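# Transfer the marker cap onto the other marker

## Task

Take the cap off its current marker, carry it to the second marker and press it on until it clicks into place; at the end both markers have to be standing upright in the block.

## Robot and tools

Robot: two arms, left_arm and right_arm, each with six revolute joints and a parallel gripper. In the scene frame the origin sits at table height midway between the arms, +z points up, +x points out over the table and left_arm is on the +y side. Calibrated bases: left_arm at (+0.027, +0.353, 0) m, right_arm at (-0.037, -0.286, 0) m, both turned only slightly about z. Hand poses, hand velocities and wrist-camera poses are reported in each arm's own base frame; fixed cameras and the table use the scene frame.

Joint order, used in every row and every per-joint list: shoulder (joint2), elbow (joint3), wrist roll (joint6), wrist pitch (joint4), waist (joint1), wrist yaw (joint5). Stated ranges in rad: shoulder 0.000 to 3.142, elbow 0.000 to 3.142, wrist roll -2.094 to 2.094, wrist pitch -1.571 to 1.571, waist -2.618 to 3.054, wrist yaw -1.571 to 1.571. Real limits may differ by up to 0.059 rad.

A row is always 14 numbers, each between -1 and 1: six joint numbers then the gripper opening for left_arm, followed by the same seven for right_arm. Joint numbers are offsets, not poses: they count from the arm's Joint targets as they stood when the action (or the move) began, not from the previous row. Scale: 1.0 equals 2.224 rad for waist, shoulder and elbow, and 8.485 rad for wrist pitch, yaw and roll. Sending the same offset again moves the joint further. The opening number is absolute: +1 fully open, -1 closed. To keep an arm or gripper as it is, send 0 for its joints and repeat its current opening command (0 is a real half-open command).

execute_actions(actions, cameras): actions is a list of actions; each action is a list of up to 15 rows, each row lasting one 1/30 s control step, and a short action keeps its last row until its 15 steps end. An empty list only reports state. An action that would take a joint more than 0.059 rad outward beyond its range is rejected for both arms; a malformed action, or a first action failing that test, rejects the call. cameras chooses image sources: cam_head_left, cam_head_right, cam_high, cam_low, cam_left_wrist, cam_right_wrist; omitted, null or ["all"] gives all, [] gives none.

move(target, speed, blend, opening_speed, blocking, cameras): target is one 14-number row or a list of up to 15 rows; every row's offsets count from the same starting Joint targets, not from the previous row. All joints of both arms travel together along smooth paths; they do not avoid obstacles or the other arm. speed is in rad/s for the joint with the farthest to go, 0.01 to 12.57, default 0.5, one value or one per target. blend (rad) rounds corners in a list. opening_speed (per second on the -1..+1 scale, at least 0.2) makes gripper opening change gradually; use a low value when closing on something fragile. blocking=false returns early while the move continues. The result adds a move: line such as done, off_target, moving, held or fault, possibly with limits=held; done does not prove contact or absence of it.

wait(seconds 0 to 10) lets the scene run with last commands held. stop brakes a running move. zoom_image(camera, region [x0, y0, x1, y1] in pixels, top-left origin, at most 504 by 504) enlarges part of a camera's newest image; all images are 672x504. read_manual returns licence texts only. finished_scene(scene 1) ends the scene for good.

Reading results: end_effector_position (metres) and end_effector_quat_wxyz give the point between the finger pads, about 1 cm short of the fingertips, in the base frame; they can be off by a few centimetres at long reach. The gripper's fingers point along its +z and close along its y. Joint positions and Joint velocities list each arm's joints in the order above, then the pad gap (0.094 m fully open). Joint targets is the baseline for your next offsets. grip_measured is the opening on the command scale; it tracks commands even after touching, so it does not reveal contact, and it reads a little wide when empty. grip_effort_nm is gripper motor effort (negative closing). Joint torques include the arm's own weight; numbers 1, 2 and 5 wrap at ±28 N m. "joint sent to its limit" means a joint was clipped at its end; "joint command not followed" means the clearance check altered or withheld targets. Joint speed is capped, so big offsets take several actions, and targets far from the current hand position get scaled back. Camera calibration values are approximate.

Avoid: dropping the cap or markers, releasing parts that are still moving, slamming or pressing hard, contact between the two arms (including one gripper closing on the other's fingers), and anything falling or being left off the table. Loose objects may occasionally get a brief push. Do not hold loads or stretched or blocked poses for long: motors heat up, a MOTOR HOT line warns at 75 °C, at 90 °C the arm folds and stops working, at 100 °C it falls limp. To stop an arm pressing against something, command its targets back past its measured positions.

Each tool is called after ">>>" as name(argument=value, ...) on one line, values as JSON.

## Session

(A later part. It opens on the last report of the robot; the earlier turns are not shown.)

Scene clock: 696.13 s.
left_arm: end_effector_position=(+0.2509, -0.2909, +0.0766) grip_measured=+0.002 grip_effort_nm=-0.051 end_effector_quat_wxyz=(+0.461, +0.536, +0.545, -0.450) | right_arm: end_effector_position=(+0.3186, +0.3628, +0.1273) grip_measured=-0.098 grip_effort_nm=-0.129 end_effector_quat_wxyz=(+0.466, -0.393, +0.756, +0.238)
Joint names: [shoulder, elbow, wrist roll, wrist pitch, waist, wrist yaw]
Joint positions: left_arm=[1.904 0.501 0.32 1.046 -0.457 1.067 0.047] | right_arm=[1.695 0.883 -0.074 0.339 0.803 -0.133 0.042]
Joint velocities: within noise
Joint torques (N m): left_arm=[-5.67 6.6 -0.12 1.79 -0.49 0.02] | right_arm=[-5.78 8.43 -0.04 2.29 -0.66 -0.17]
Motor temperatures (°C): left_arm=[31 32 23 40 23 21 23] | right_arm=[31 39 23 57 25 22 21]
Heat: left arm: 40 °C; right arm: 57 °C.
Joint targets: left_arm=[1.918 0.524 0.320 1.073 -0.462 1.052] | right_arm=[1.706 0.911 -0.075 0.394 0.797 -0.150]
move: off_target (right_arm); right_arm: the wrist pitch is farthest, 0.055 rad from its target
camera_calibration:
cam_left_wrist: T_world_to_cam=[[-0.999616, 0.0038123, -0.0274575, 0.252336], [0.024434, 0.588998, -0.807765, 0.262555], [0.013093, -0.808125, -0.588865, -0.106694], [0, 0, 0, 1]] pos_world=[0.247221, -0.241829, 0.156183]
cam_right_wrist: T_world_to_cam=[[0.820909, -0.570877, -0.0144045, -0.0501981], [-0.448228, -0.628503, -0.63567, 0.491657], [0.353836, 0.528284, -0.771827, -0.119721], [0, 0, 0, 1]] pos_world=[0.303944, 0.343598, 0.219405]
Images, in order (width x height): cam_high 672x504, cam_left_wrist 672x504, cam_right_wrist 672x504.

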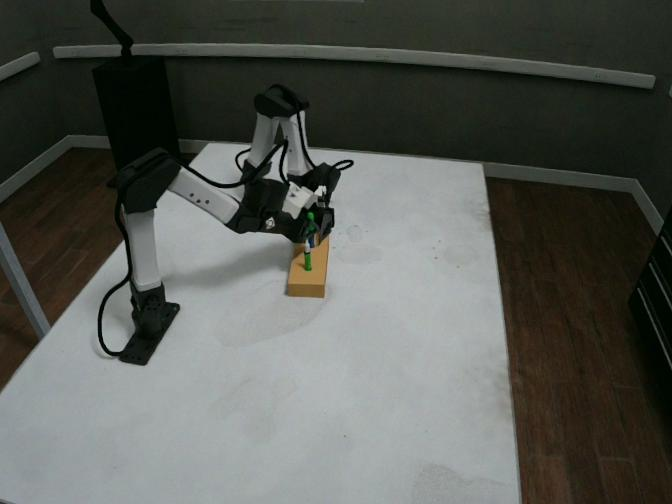

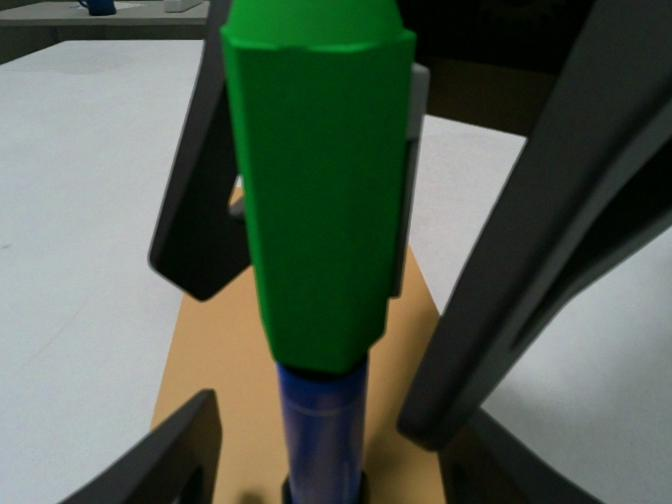

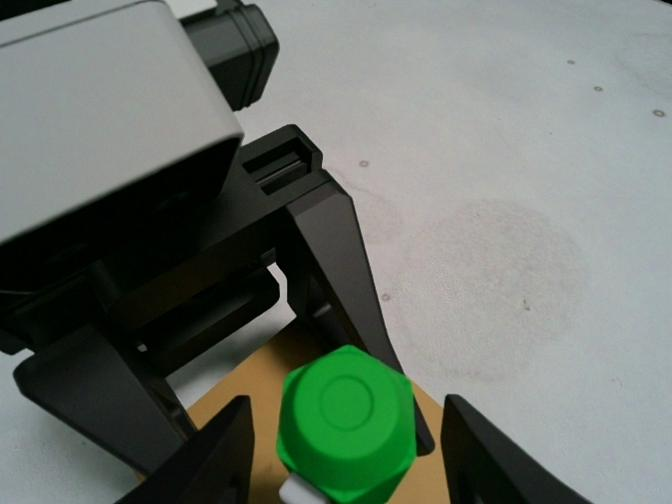

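>>> move(target=[[0, 0, 0, 0, 0, 0, 0.0, -0.0115, 0, 0, -0.00295, 0, 0, -0.1], [0, 0, 0, 0, 0, 0, 0.0, -0.0115, 0, 0, -0.00295, 0, 0, -0.72]], speed=0.15, opening_speed=0.4, cameras=["cam_left_wrist", "cam_right_wrist"])

Scene clock: 740.27 s.
left_arm: end_effector_position=(+0.2509, -0.2909, +0.0766) grip_measured=+0.002 grip_effort_nm=-0.056 end_effector_quat_wxyz=(+0.461, +0.536, +0.545, -0.450) | right_arm: end_effector_position=(+0.3186, +0.3628, +0.1273) grip_measured=-0.638 grip_effort_nm=-1.057 end_effector_quat_wxyz=(+0.466, -0.393, +0.756, +0.238)
Joint names: [shoulder, elbow, wrist roll, wrist pitch, waist, wrist yaw]
Joint positions: left_arm=[1.904 0.501 0.32 1.046 -0.457 1.067 0.047] | right_arm=[1.695 0.883 -0.074 0.339 0.803 -0.133 0.017]
Joint velocities: within noise
Joint torques (N m): left_arm=[-5.64 6.56 -0.1 1.75 -0.61 0.05] | right_arm=[-7.95 8.42 -0.01 2.05 -0.69 -0.15]
Motor temperatures (°C): left_arm=[31 33 23 40 23 21 23] | right_arm=[34 37 23 62 25 22 21]
Heat: left arm: 40 °C; right arm: 62 °C.
Joint targets: left_arm=[1.918 0.524 0.320 1.073 -0.462 1.052] | right_arm=[1.681 0.911 -0.075 0.369 0.797 -0.150]
move: done
camera_calibration:
cam_left_wrist: T_world_to_cam=[[-0.999616, 0.0038123, -0.0274575, 0.252336], [0.024434, 0.588998, -0.807765, 0.262555], [0.013093, -0.808125, -0.588865, -0.106694], [0, 0, 0, 1]] pos_world=[0.247221, -0.241829, 0.156183]
cam_right_wrist: T_world_to_cam=[[0.820909, -0.570877, -0.0144045, -0.0501981], [-0.448228, -0.628503, -0.63567, 0.491657], [0.353836, 0.528284, -0.771827, -0.119721], [0, 0, 0, 1]] pos_world=[0.303944, 0.343598, 0.219405]
Images, in order (width x height): cam_left_wrist 672x504, cam_right_wrist 672x504.

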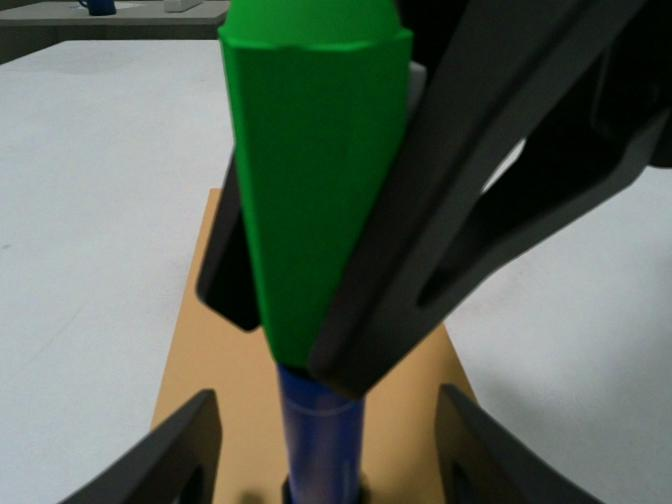

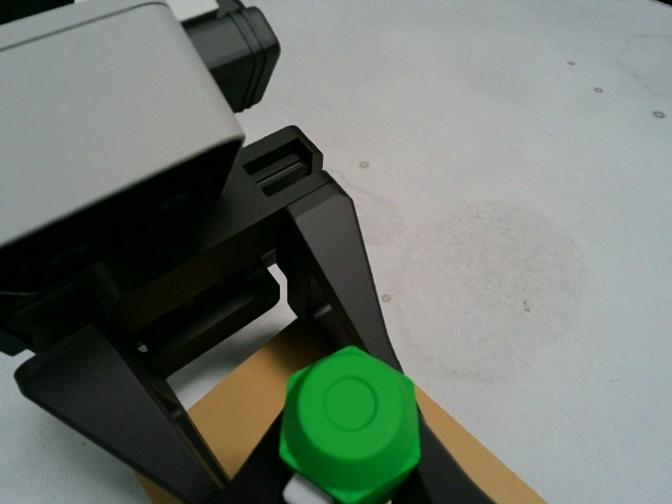

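>>> move(target=[0, 0, 0, 0, 0, 0, -0.76, 0, 0, 0, 0, 0, 0, -0.72], speed=0.15, opening_speed=0.4, cameras=["cam_left_wrist", "cam_right_wrist"])

Scene clock: 756.30 s.
left_arm: end_effector_position=(+0.2521, -0.2914, +0.0773) grip_measured=-0.702 grip_effort_nm=-0.950 end_effector_quat_wxyz=(+0.463, +0.536, +0.545, -0.450) | right_arm: end_effector_position=(+0.3187, +0.3629, +0.1276) grip_measured=-0.638 grip_effort_nm=-1.053 end_effector_quat_wxyz=(+0.466, -0.393, +0.756, +0.239)
Joint names: [shoulder, elbow, wrist roll, wrist pitch, waist, wrist yaw]
Joint positions: left_arm=[1.904 0.504 0.318 1.046 -0.457 1.065 0.014] | right_arm=[1.695 0.883 -0.074 0.339 0.803 -0.134 0.017]
Joint velocities: within noise
Joint torques (N m): left_arm=[-5.78 6.12 -0.12 1.73 -0.46 0.08] | right_arm=[-7.92 8.44 -0.02 2.07 -0.59 -0.17]
Motor temperatures (°C): left_arm=[31 33 23 40 23 21 23] | right_arm=[36 37 23 61 25 22 22]
Heat: left arm: 40 °C; right arm: 61 °C.
Joint targets: left_arm=[1.918 0.525 0.320 1.073 -0.462 1.052] | right_arm=[1.681 0.911 -0.075 0.369 0.797 -0.150]
move: done
camera_calibration:
cam_left_wrist: T_world_to_cam=[[-0.999568, 0.00203435, -0.0293117, 0.253104], [0.0248992, 0.588287, -0.808269, 0.263125], [0.0155993, -0.80865, -0.588083, -0.107491], [0, 0, 0, 1]] pos_world=[0.24812, -0.24223, 0.156881]
cam_right_wrist: T_world_to_cam=[[0.821443, -0.570095, -0.0149523, -0.0505291], [-0.447577, -0.628217, -0.636411, 0.491823], [0.353421, 0.529467, -0.771205, -0.119996], [0, 0, 0, 1]] pos_world=[0.304045, 0.343699, 0.219704]
Images, in order (width x height): cam_left_wrist 672x504, cam_right_wrist 672x504.

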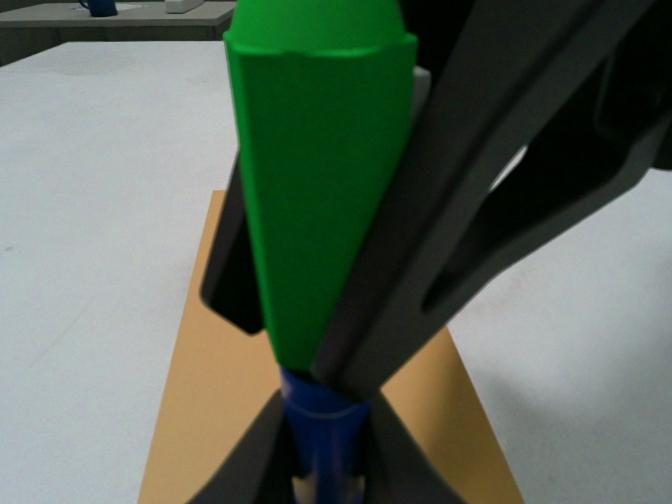

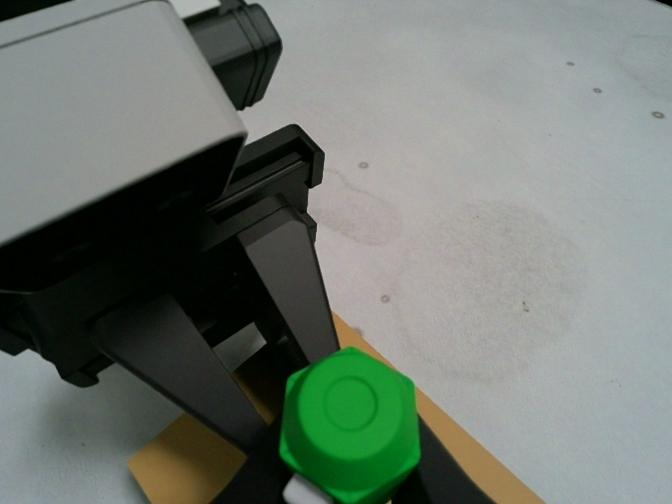

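>>> move(target=[[0, 0, 0, 0, 0, 0, -0.85, -0.0049, 0.0126, 0, -0.0056, 0, 0, -0.85], [0, 0, 0, 0, 0, 0, -0.85, -0.0254, 0.0289, 0, -0.0080, 0, 0, -0.85]], speed=0.12, opening_speed=0.5, cameras=["cam_left_wrist", "cam_right_wrist"])

Scene clock: 795.50 s.
left_arm: end_effector_position=(+0.2532, -0.2932, +0.0838) grip_measured=-0.705 grip_effort_nm=-0.994 end_effector_quat_wxyz=(+0.471, +0.540, +0.532, -0.451) | right_arm: end_effector_position=(+0.3196, +0.3623, +0.1374) grip_measured=-0.638 grip_effort_nm=-1.057 end_effector_quat_wxyz=(+0.461, -0.394, +0.760, +0.236)
Joint names: [shoulder, elbow, wrist roll, wrist pitch, waist, wrist yaw]
Joint positions: left_arm=[1.904 0.513 0.314 1.07 -0.457 1.079 0.014] | right_arm=[1.674 0.918 -0.075 0.269 0.8 -0.134 0.017]
Joint velocities: within noise
Joint torques (N m): left_arm=[-5.68 5.49 -0.08 1.56 -0.42 0.01] | right_arm=[-10.67 10.78 -0.01 2.07 -0.44 -0.19]
Motor temperatures (°C): left_arm=[32 32 23 40 23 21 25] | right_arm=[39 39 23 60 25 22 23]
Heat: left arm: 40 °C; right arm: 60 °C.
Joint targets: left_arm=[1.918 0.525 0.320 1.073 -0.462 1.052] | right_arm=[1.624 0.975 -0.075 0.301 0.797 -0.150]
move: off_target (right_arm); right_arm: the elbow is farthest, 0.057 rad from its target
camera_calibration:
cam_left_wrist: T_world_to_cam=[[-0.998513, 0.0135541, -0.0528006, 0.259527], [0.0510452, 0.57241, -0.818377, 0.25897], [0.0191312, -0.819856, -0.57225, -0.110597], [0, 0, 0, 1]] pos_world=[0.248037, -0.242428, 0.162349]
cam_right_wrist: T_world_to_cam=[[0.820423, -0.571537, -0.0158517, -0.0505312], [-0.454048, -0.634421, -0.62558, 0.500881], [0.347485, 0.520438, -0.779999, -0.10607], [0, 0, 0, 1]] pos_world=[0.305739, 0.344092, 0.229806]
Images, in order (width x height): cam_left_wrist 672x504, cam_right_wrist 672x504.

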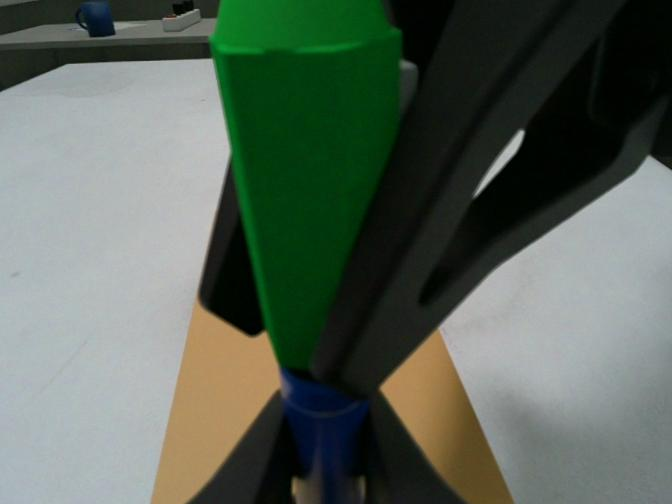

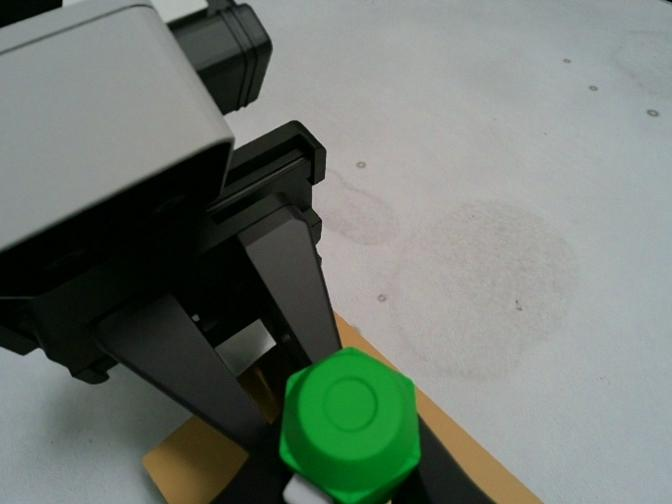

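>>> move(target=[0, -0.0045, 0, -0.0053, 0, 0, -0.88, -0.0135, 0.0135, 0, 0.0055, 0, 0, -0.88], speed=0.12, cameras=["cam_left_wrist", "cam_right_wrist"])

Scene clock: 822.50 s.
left_arm: end_effector_position=(+0.2530, -0.2935, +0.0861) grip_measured=-0.705 grip_effort_nm=-0.994 end_effector_quat_wxyz=(+0.475, +0.541, +0.527, -0.452) | right_arm: end_effector_position=(+0.3196, +0.3624, +0.1423) grip_measured=-0.638 grip_effort_nm=-1.057 end_effector_quat_wxyz=(+0.463, -0.393, +0.758, +0.237)
Joint names: [shoulder, elbow, wrist roll, wrist pitch, waist, wrist yaw]
Joint positions: left_arm=[1.904 0.513 0.311 1.084 -0.457 1.084 0.014] | right_arm=[1.664 0.925 -0.075 0.258 0.8 -0.134 0.017]
Joint velocities: within noise
Joint torques (N m): left_arm=[-5.79 4.55 0.01 1.02 -0.44 -0.03] | right_arm=[-12.33 12.74 0 2.61 -0.39 -0.16]
Motor temperatures (°C): left_arm=[32 32 23 40 23 21 25] | right_arm=[48 46 23 59 25 22 23]
Heat: left arm: 40 °C; right arm: 59 °C.
Joint targets: left_arm=[1.918 0.515 0.320 1.028 -0.462 1.052] | right_arm=[1.594 1.005 -0.075 0.347 0.797 -0.150]
move: off_target (left_arm, right_arm); left_arm: the wrist pitch is farthest, 0.056 rad from its target; right_arm: the wrist pitch is farthest, 0.090 rad from its target
camera_calibration:
cam_left_wrist: T_world_to_cam=[[-0.997956, 0.017055, -0.0615949, 0.261077], [0.0604157, 0.566137, -0.822094, 0.25707], [0.0208503, -0.824135, -0.56601, -0.1118], [0, 0, 0, 1]] pos_world=[0.247343, -0.242127, 0.164137]
cam_right_wrist: T_world_to_cam=[[0.820474, -0.571487, -0.0150105, -0.0506111], [-0.451749, -0.632031, -0.62965, 0.502991], [0.350349, 0.523393, -0.776734, -0.104724], [0, 0, 0, 1]] pos_world=[0.305441, 0.343794, 0.234605]
Images, in order (width x height): cam_left_wrist 672x504, cam_right_wrist 672x504.

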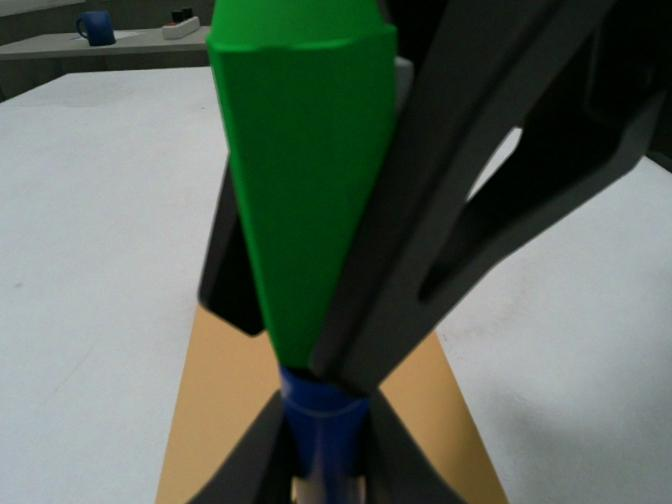

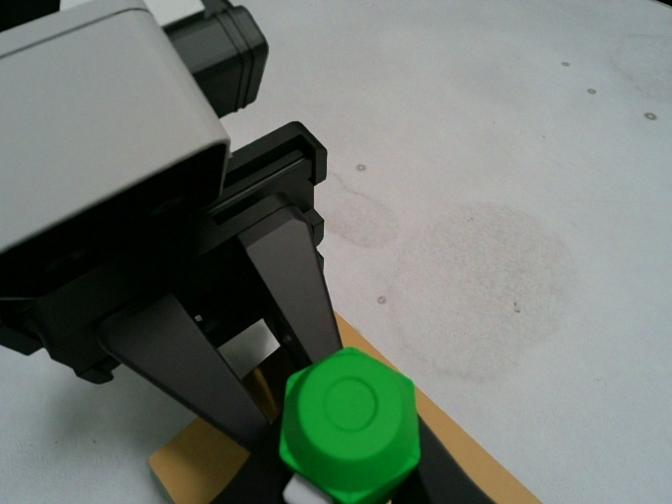

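>>> move(target=[0, -0.0045, 0, -0.0040, 0, 0, -0.90, -0.0108, 0.0108, 0, 0.0045, 0, 0, -0.90], speed=0.12, cameras=["cam_left_wrist"])

Scene clock: 829.90 s.
left_arm: end_effector_position=(+0.2530, -0.2938, +0.0899) grip_measured=-0.705 grip_effort_nm=-0.994 end_effector_quat_wxyz=(+0.479, +0.542, +0.522, -0.452) | right_arm: end_effector_position=(+0.3201, +0.3624, +0.1481) grip_measured=-0.638 grip_effort_nm=-1.053 end_effector_quat_wxyz=(+0.467, -0.393, +0.756, +0.237)
Joint names: [shoulder, elbow, wrist roll, wrist pitch, waist, wrist yaw]
Joint positions: left_arm=[1.896 0.513 0.308 1.092 -0.457 1.087 0.014] | right_arm=[1.655 0.931 -0.077 0.252 0.8 -0.133 0.017]
Joint velocities: within noise
Joint torques (N m): left_arm=[-5.14 3.6 -0.05 0.59 -0.57 -0.02] | right_arm=[-13.34 14.38 -0.01 3.08 -0.44 -0.19]
Motor temperatures (°C): left_arm=[32 32 23 39 23 21 25] | right_arm=[49 48 23 61 25 22 24]
Heat: left arm: 39 °C; right arm: 61 °C.
Joint targets: left_arm=[1.918 0.505 0.320 0.994 -0.462 1.052] | right_arm=[1.570 1.029 -0.075 0.386 0.797 -0.150]
move: off_target (left_arm, right_arm); left_arm: the wrist pitch is farthest, 0.098 rad from its target; right_arm: the wrist pitch is farthest, 0.134 rad from its target
camera_calibration:
cam_left_wrist: T_world_to_cam=[[-0.997219, 0.0190758, -0.0720436, 0.262645], [0.0703578, 0.559739, -0.825677, 0.256328], [0.0245751, -0.828449, -0.559525, -0.11267], [0, 0, 0, 1]] pos_world=[0.246649, -0.241828, 0.167524]
Images, in order (width x height): cam_left_wrist 672x504.

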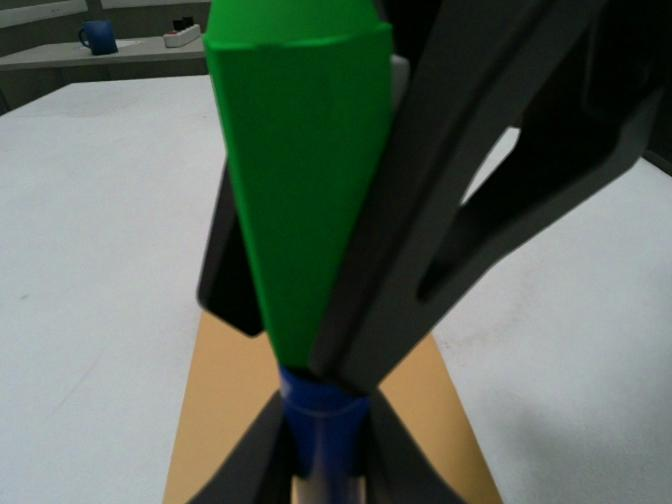

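>>> move(target=[0.0035, -0.0070, 0, -0.0055, 0, 0, -0.92, -0.0120, 0.0120, 0, 0.0055, 0, 0, -0.92], speed=0.15, cameras=["cam_left_wrist"])

Scene clock: 838.17 s.
left_arm: end_effector_position=(+0.2526, -0.2915, +0.0760) grip_measured=-0.705 grip_effort_nm=-0.994 end_effector_quat_wxyz=(+0.457, +0.532, +0.550, -0.453) | right_arm: end_effector_position=(+0.3311, +0.3742, +0.2931) grip_measured=-0.638 grip_effort_nm=-1.062 end_effector_quat_wxyz=(+0.611, -0.354, +0.648, +0.284)
Joint names: [shoulder, elbow, wrist roll, wrist pitch, waist, wrist yaw]
Joint positions: left_arm=[1.908 0.508 0.306 1.04 -0.456 1.065 0.014] | right_arm=[1.538 1.05 -0.077 0.396 0.8 -0.134 0.017]
Joint velocities: within noise
Joint torques (N m): left_arm=[-5.37 2.47 0.03 0.62 -0.59 0.09] | right_arm=[-5.76 7.35 0 2.24 -0.51 -0.14]
Motor temperatures (°C): left_arm=[32 31 23 37 23 21 26] | right_arm=[49 51 23 66 25 22 24]
Heat: left arm: 37 °C; right arm: 66 °C.
Joint targets: left_arm=[1.925 0.489 0.320 0.948 -0.462 1.052] | right_arm=[1.543 1.056 -0.075 0.432 0.798 -0.150]
move: off_target (left_arm, right_arm); left_arm: the wrist pitch is farthest, 0.092 rad from its target; right_arm: the wrist pitch is farthest, 0.037 rad from its target
camera_calibration:
cam_left_wrist: T_world_to_cam=[[-0.999935, -0.000327498, -0.0114051, 0.251695], [0.00901195, 0.590385, -0.807072, 0.26667], [0.0069977, -0.807122, -0.590343, -0.10553], [0, 0, 0, 1]] pos_world=[0.250014, -0.242531, 0.155794]
Images, in order (width x height): cam_left_wrist 672x504.

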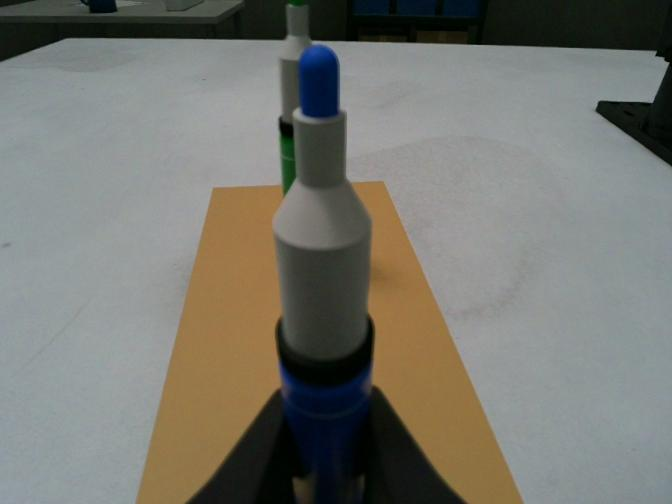

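>>> move(target=[[-0.00225, 0.01034, 0, 0.01143, 0, 0, -0.92, -0.08768, -0.08453, 0, -0.04549, -0.08993, 0, -0.92], [-0.00225, 0.01034, 0, 0.01143, 0, 0, 0.1, -0.08768, -0.08453, 0, -0.04549, -0.08993, 0, -0.92], [-0.03372, 0.00719, 0.00943, 0.00495, 0.04317, 0.01155, 0.1, -0.08768, -0.08453, 0, -0.04549, -0.08993, 0, -0.92], [-0.0598, 0.0027, 0.02593, -0.02451, 0.09847, 0.02275, 0.1, -0.08768, -0.08453, 0, -0.04549, -0.08993, 0, -0.92]], speed=[0.4, 0.4, 0.25, 0.35], opening_speed=0.6)

Scene clock: 878.23 s.
left_arm: end_effector_position=(+0.2702, -0.2347, +0.0806) grip_measured=+0.098 grip_effort_nm=0.129 end_effector_quat_wxyz=(+0.464, +0.525, +0.559, -0.444) | right_arm: end_effector_position=(+0.3462, +0.2664, +0.2166) grip_measured=-0.639 grip_effort_nm=-1.048 end_effector_quat_wxyz=(+0.518, -0.313, +0.771, +0.198)
Joint names: [shoulder, elbow, wrist roll, wrist pitch, waist, wrist yaw]
Joint positions: left_arm=[1.815 0.508 0.504 0.768 -0.247 1.223 0.052] | right_arm=[1.366 0.884 -0.077 0.083 0.602 -0.138 0.017]
Joint velocities: within noise
Joint torques (N m): left_arm=[-8.39 3.51 0.27 1.07 0.21 0.5] | right_arm=[-6.17 5.61 0.01 1.43 -0.53 -0.13]
Motor temperatures (°C): left_arm=[32 30 23 35 23 21 26] | right_arm=[41 42 23 58 25 22 24]
Heat: left arm: 35 °C; right arm: 58 °C.
Joint targets: left_arm=[1.792 0.495 0.540 0.740 -0.243 1.245] | right_arm=[1.349 0.867 -0.075 0.046 0.597 -0.150]
move: off_target (left_arm, right_arm); left_arm: the wrist roll is farthest, 0.036 rad from its target; right_arm: the wrist pitch is farthest, 0.037 rad from its target
camera_calibration:
cam_left_wrist: T_world_to_cam=[[-0.999363, -0.0324972, -0.0147338, 0.261828], [-0.00745423, 0.593964, -0.804457, 0.241799], [0.0348939, -0.803835, -0.593828, -0.063618], [0, 0, 0, 1]] pos_world=[0.265683, -0.18625, 0.160596]
cam_right_wrist: T_world_to_cam=[[0.694823, -0.719179, -0.00143353, -0.0462407], [-0.520545, -0.501538, -0.691008, 0.5035], [0.49624, 0.480875, -0.722845, -0.0569321], [0, 0, 0, 1]] pos_world=[0.322475, 0.246646, 0.306703]

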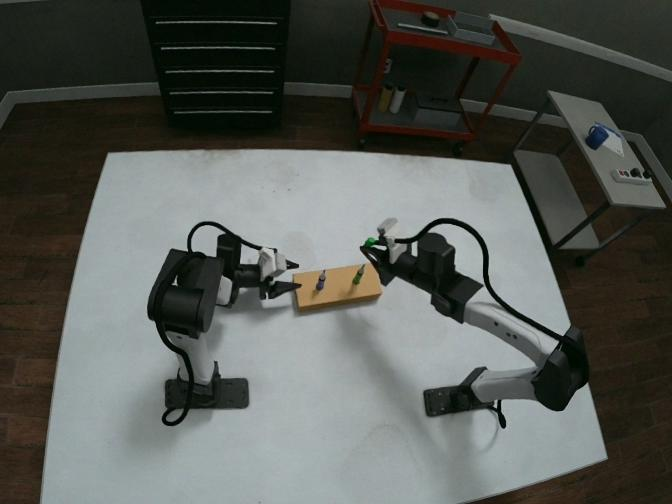

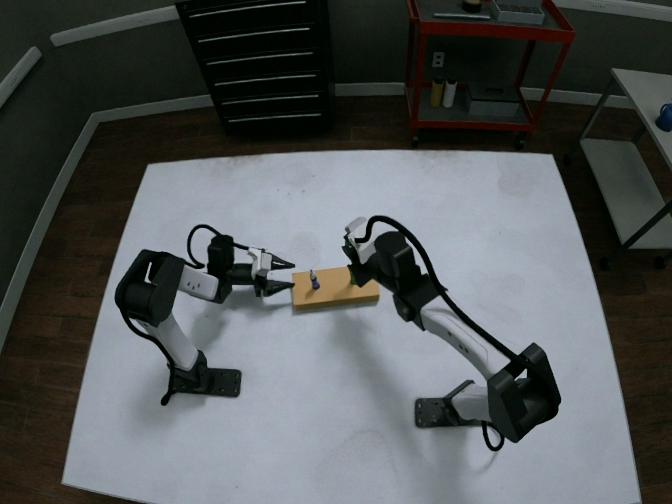

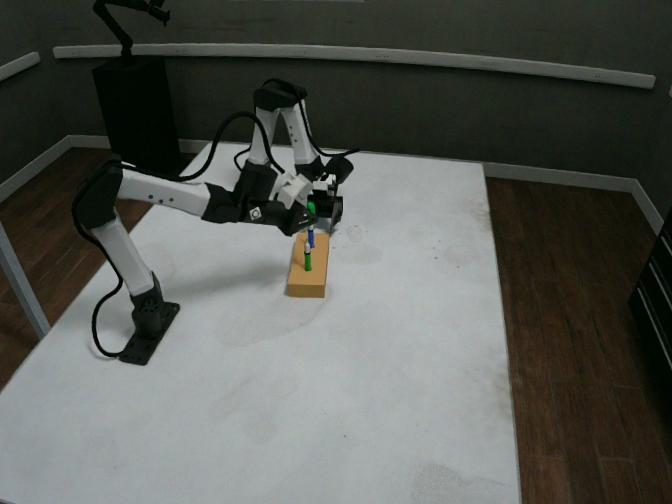

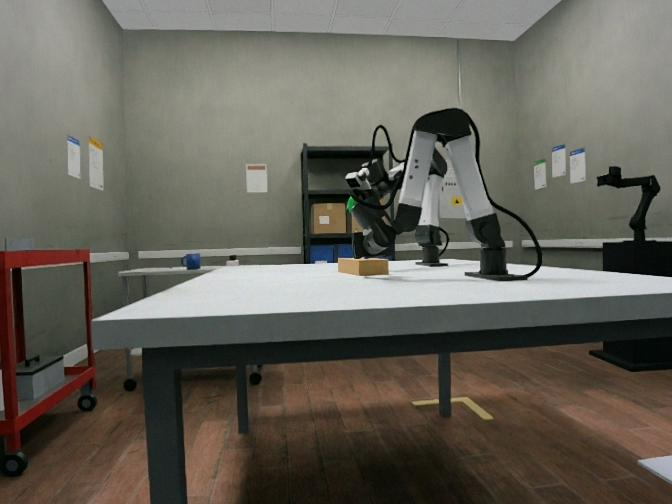

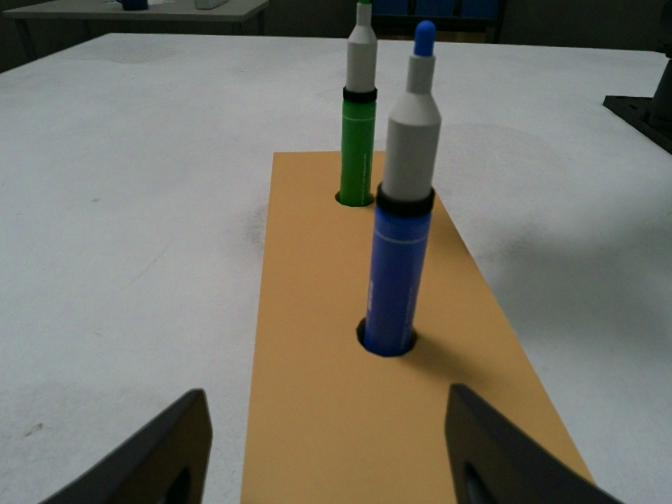

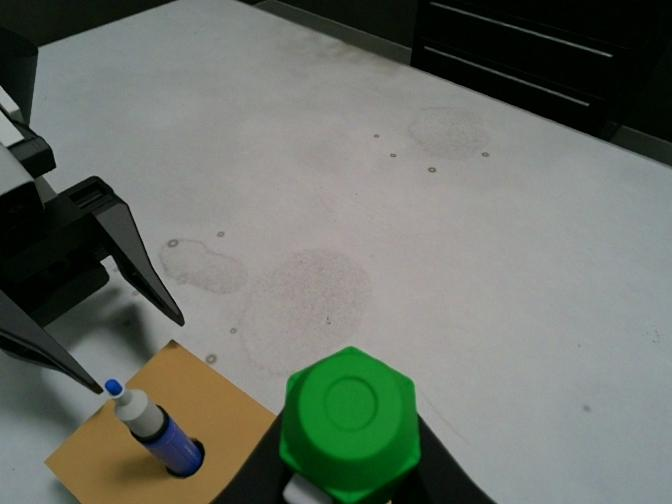

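>>> move(target=[-0.15827, 0.0697, 0.00354, -0.05657, 0, 0.00177, 0.1, -0.01259, -0.00944, 0, -0.00966, 0, 0, -0.92], speed=0.5)

>>> zoom_image(camera="cam_head_right", region=[270, 200, 430, 320])

Scene clock: 915.57 s.
left_arm: end_effector_position=(+0.2617, -0.2335, +0.1691) grip_measured=+0.098 grip_effort_nm=0.134 end_effector_quat_wxyz=(+0.469, +0.534, +0.547, -0.443) | right_arm: end_effector_position=(+0.3343, +0.2582, +0.2007) grip_measured=-0.639 grip_effort_nm=-1.057 end_effector_quat_wxyz=(+0.488, -0.317, +0.790, +0.192)
Joint names: [shoulder, elbow, wrist roll, wrist pitch, waist, wrist yaw]
Joint positions: left_arm=[1.454 0.627 0.533 0.286 -0.247 1.239 0.052] | right_arm=[1.337 0.863 -0.077 0.002 0.602 -0.138 0.017]
Joint velocities: within noise
Joint torques (N m): left_arm=[-6.31 9.16 0.26 1.09 0.23 0.51] | right_arm=[-5.85 5.53 0 1.41 -0.53 -0.14]
Motor temperatures (°C): left_arm=[33 30 23 35 23 21 25] | right_arm=[40 39 23 54 25 22 24]
Heat: left arm: 35 °C; right arm: 54 °C.
Joint targets: left_arm=[1.440 0.650 0.570 0.260 -0.243 1.260] | right_arm=[1.320 0.846 -0.075 -0.036 0.597 -0.150]
move: off_target (left_arm, right_arm); left_arm: the wrist roll is farthest, 0.037 rad from its target; right_arm: the wrist pitch is farthest, 0.038 rad from its target
camera_calibration:
cam_left_wrist: T_world_to_cam=[[-0.999081, -0.0145296, -0.0403296, 0.26322], [0.0240432, 0.58896, -0.807804, 0.303351], [0.0354896, -0.808032, -0.588069, -0.0118843], [0, 0, 0, 1]] pos_world=[0.256106, -0.18444, 0.248675]
cam_right_wrist: T_world_to_cam=[[0.69435, -0.719509, -0.0135555, -0.0411201], [-0.560698, -0.529092, -0.63693, 0.491909], [0.451105, 0.449853, -0.770802, -0.0258811], [0, 0, 0, 1]] pos_world=[0.316039, 0.242321, 0.292805]

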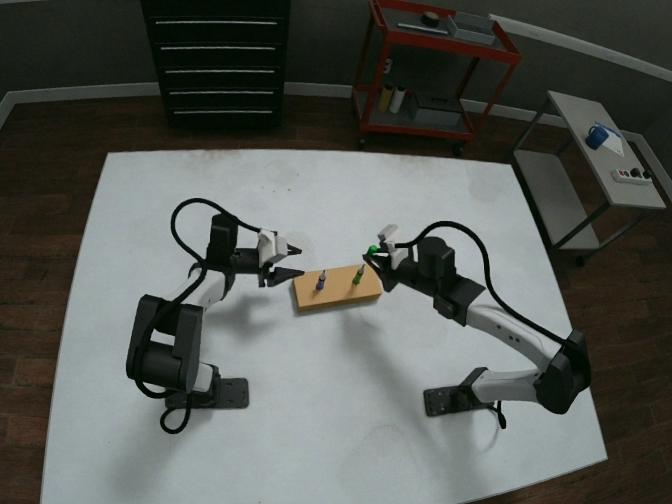

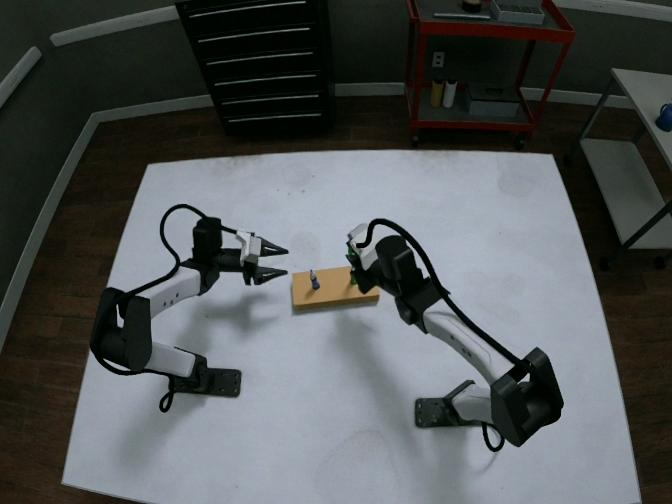

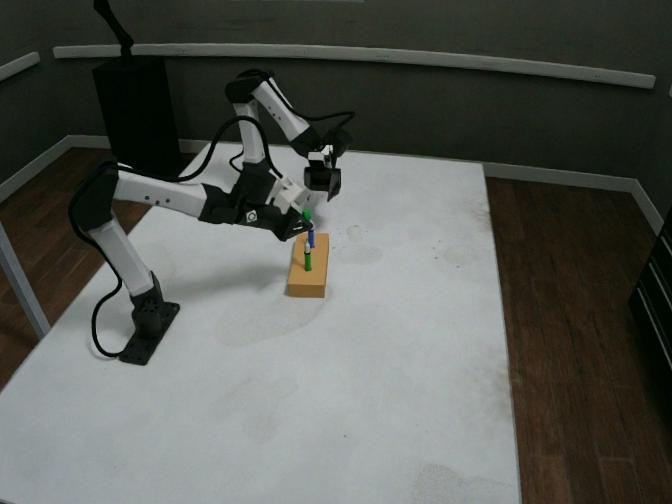

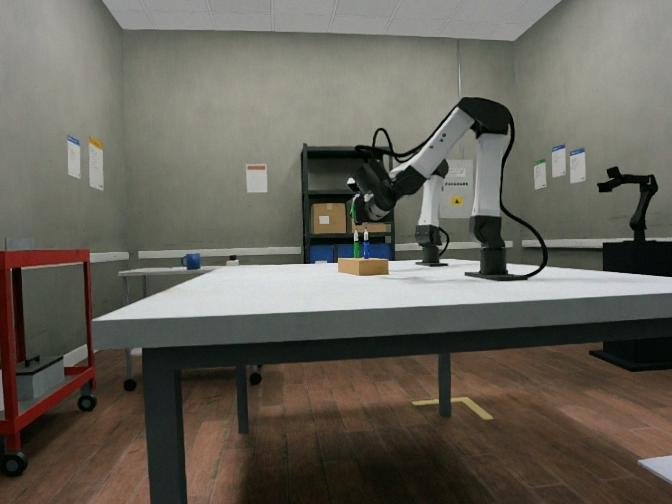

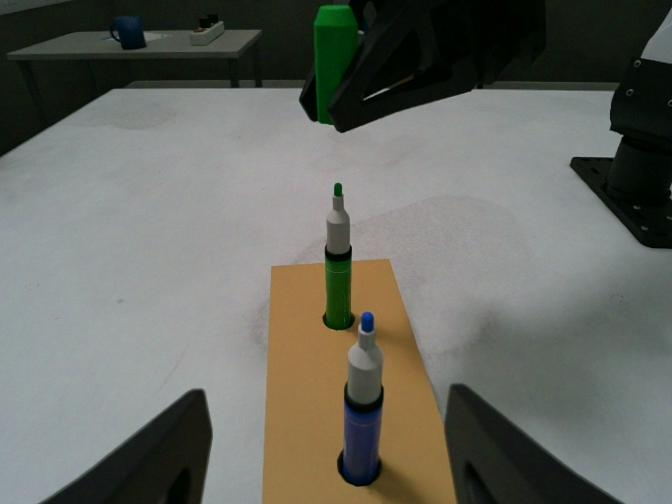

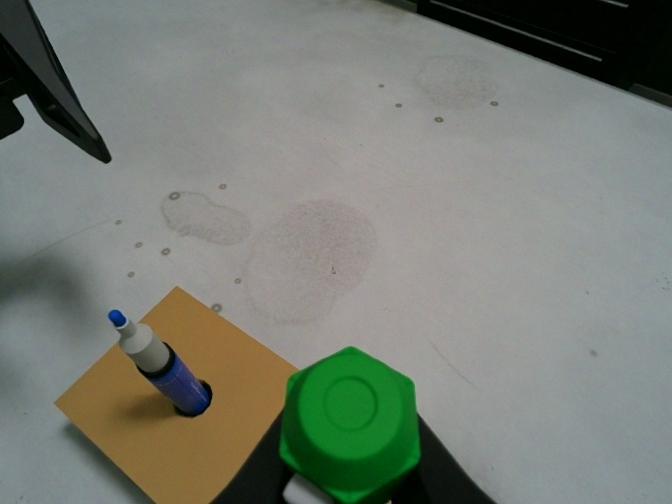

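Scaled by 3.150 from the camera's 672x504 image, which has a finer 960x720 frame.

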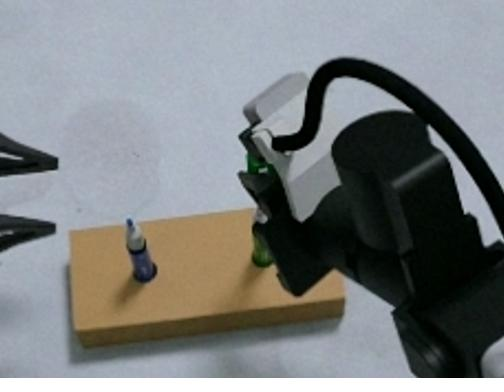

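>>> zoom_image(camera="cam_left_wrist", region=[270, 0, 410, 210])

>>> zoom_image(camera="cam_left_wrist", region=[290, 170, 430, 380])

Scaled by 2.400 from the camera's 672x504 image, which has a finer 960x720 frame.

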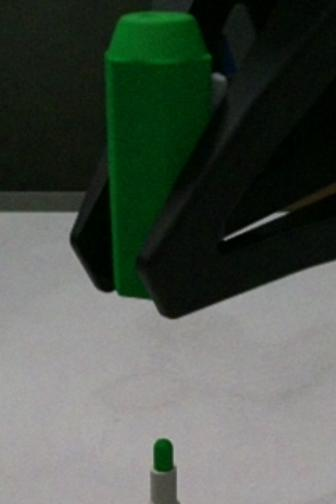

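Scaled by 2.400 from the camera's 672x504 image, which has a finer 960x720 frame.

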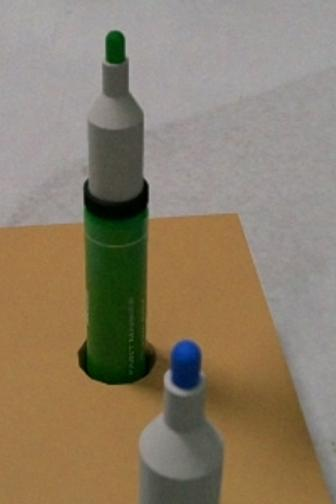

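>>> zoom_image(camera="cam_head_right", region=[330, 235, 380, 295])

>>> zoom_image(camera="cam_head_left", region=[335, 230, 395, 300])

Scaled by 8.400 from the camera's 672x504 image, which has a finer 960x720 frame.

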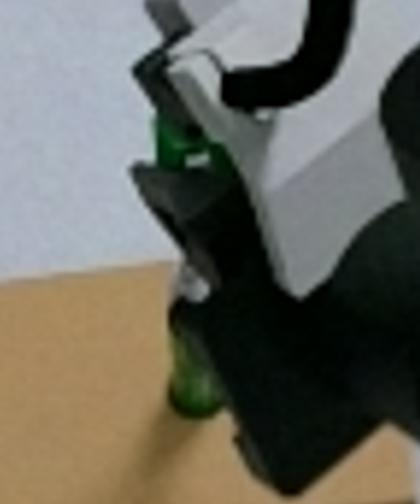

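Scaled by 7.200 from the camera's 672x504 image, which has a finer 960x720 frame.

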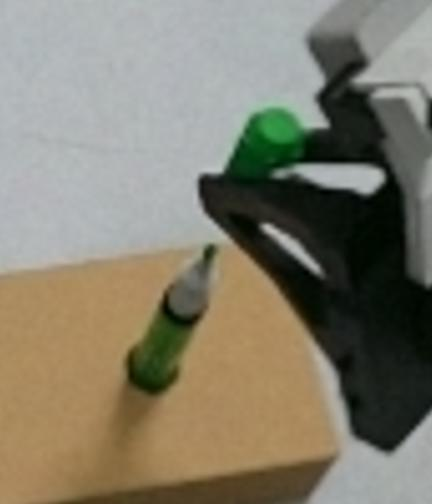

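>>> move(target=[0, 0, 0, 0, 0, 0, 0.1, 0.02743, -0.02563, 0, 0.02121, 0.01016, 0, -0.92], speed=0.25, cameras=["cam_left_wrist", "cam_right_wrist", "cam_head_left", "cam_head_right"])

>>> zoom_image(camera="cam_head_left", region=[335, 230, 395, 300])

>>> zoom_image(camera="cam_left_wrist", region=[280, 20, 400, 200])

Scene clock: 1024.50 s.
left_arm: end_effector_position=(+0.2616, -0.2335, +0.1690) grip_measured=+0.098 grip_effort_nm=0.134 end_effector_quat_wxyz=(+0.469, +0.534, +0.547, -0.443) | right_arm: end_effector_position=(+0.3327, +0.2634, +0.1786) grip_measured=-0.639 grip_effort_nm=-1.048 end_effector_quat_wxyz=(+0.484, -0.322, +0.790, +0.194)
Joint names: [shoulder, elbow, wrist roll, wrist pitch, waist, wrist yaw]
Joint positions: left_arm=[1.454 0.627 0.533 0.285 -0.247 1.239 0.052] | right_arm=[1.373 0.805 -0.077 0.089 0.614 -0.138 0.017]
Joint velocities: within noise
Joint torques (N m): left_arm=[-6.37 9.01 0.27 1.1 0.31 0.5] | right_arm=[-4.05 5.46 0 2.33 0.36 -0.13]
Motor temperatures (°C): left_arm=[35 35 23 33 23 21 24] | right_arm=[38 37 23 52 25 22 25]
Heat: left arm: 35 °C; right arm: 52 °C.
Joint targets: left_arm=[1.440 0.650 0.570 0.260 -0.243 1.260] | right_arm=[1.381 0.789 -0.075 0.144 0.620 -0.150]
move: off_target (left_arm, right_arm); left_arm: the wrist roll is farthest, 0.037 rad from its target; right_arm: the wrist pitch is farthest, 0.055 rad from its target
camera_calibration:
cam_left_wrist: T_world_to_cam=[[-0.999137, -0.0145576, -0.0388952, 0.262865], [0.0228559, 0.589217, -0.807651, 0.303503], [0.0346752, -0.807843, -0.588376, -0.0116816], [0, 0, 0, 1]] pos_world=[0.256106, -0.18444, 0.248476]
cam_right_wrist: T_world_to_cam=[[0.703004, -0.711036, -0.0146127, -0.0415203], [-0.557513, -0.538226, -0.632054, 0.480137], [0.441548, 0.452483, -0.774787, -0.0413798], [0, 0, 0, 1]] pos_world=[0.315143, 0.247623, 0.270805]
Images, in order (width x height): cam_head_left 672x504, cam_head_right 672x504, cam_left_wrist 672x504, cam_right_wrist 672x504.

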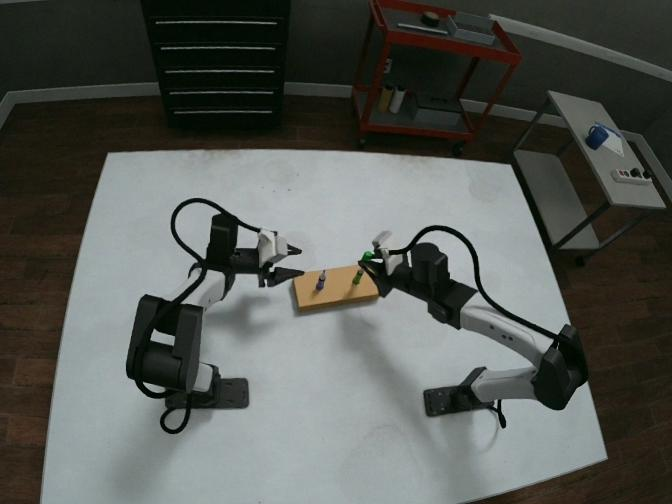

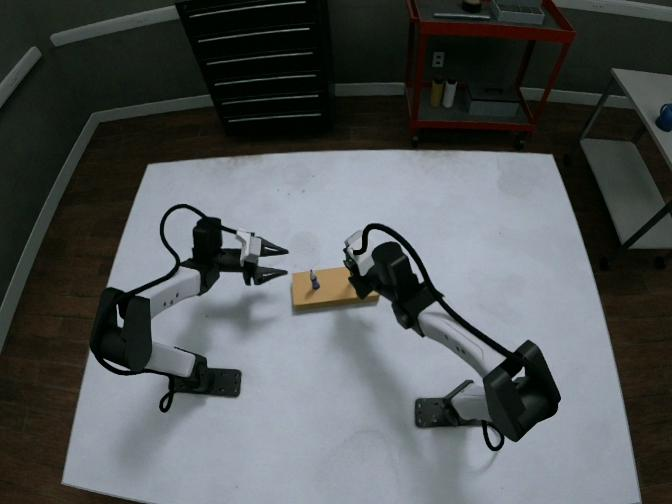

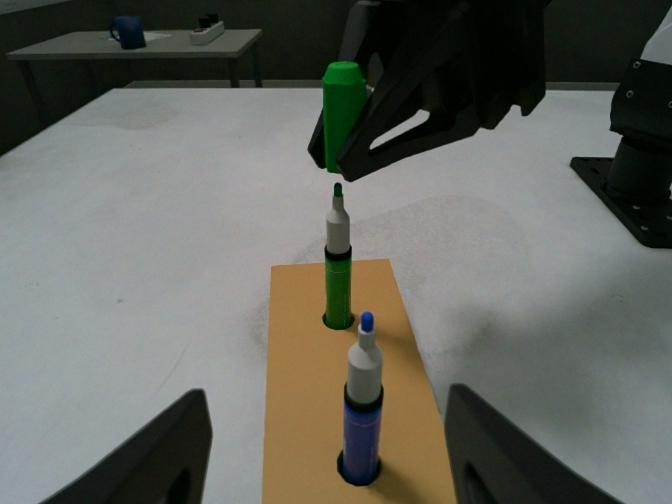

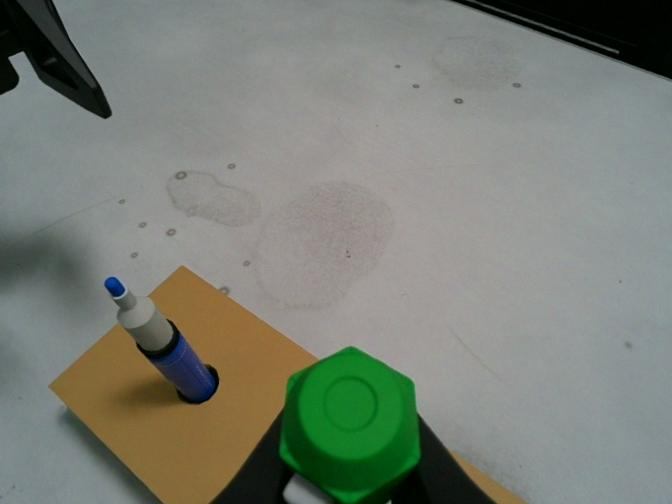

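Scaled by 7.200 from the camera's 672x504 image, which has a finer 960x720 frame.

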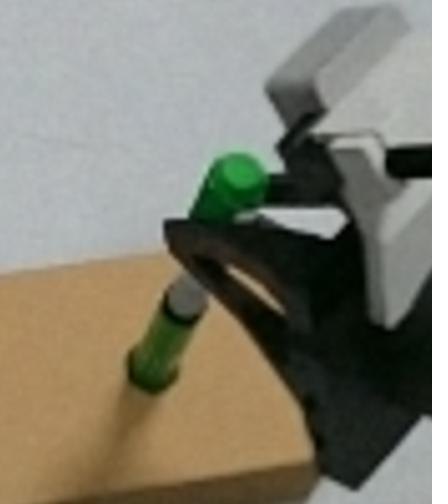

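Scaled by 2.800 from the camera's 672x504 image, which has a finer 960x720 frame.

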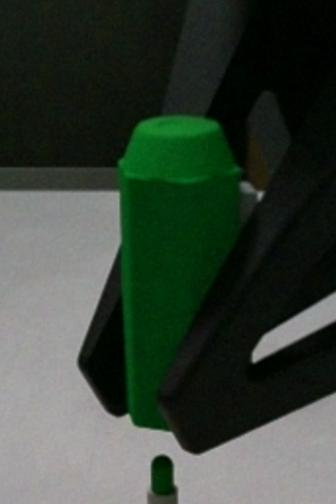

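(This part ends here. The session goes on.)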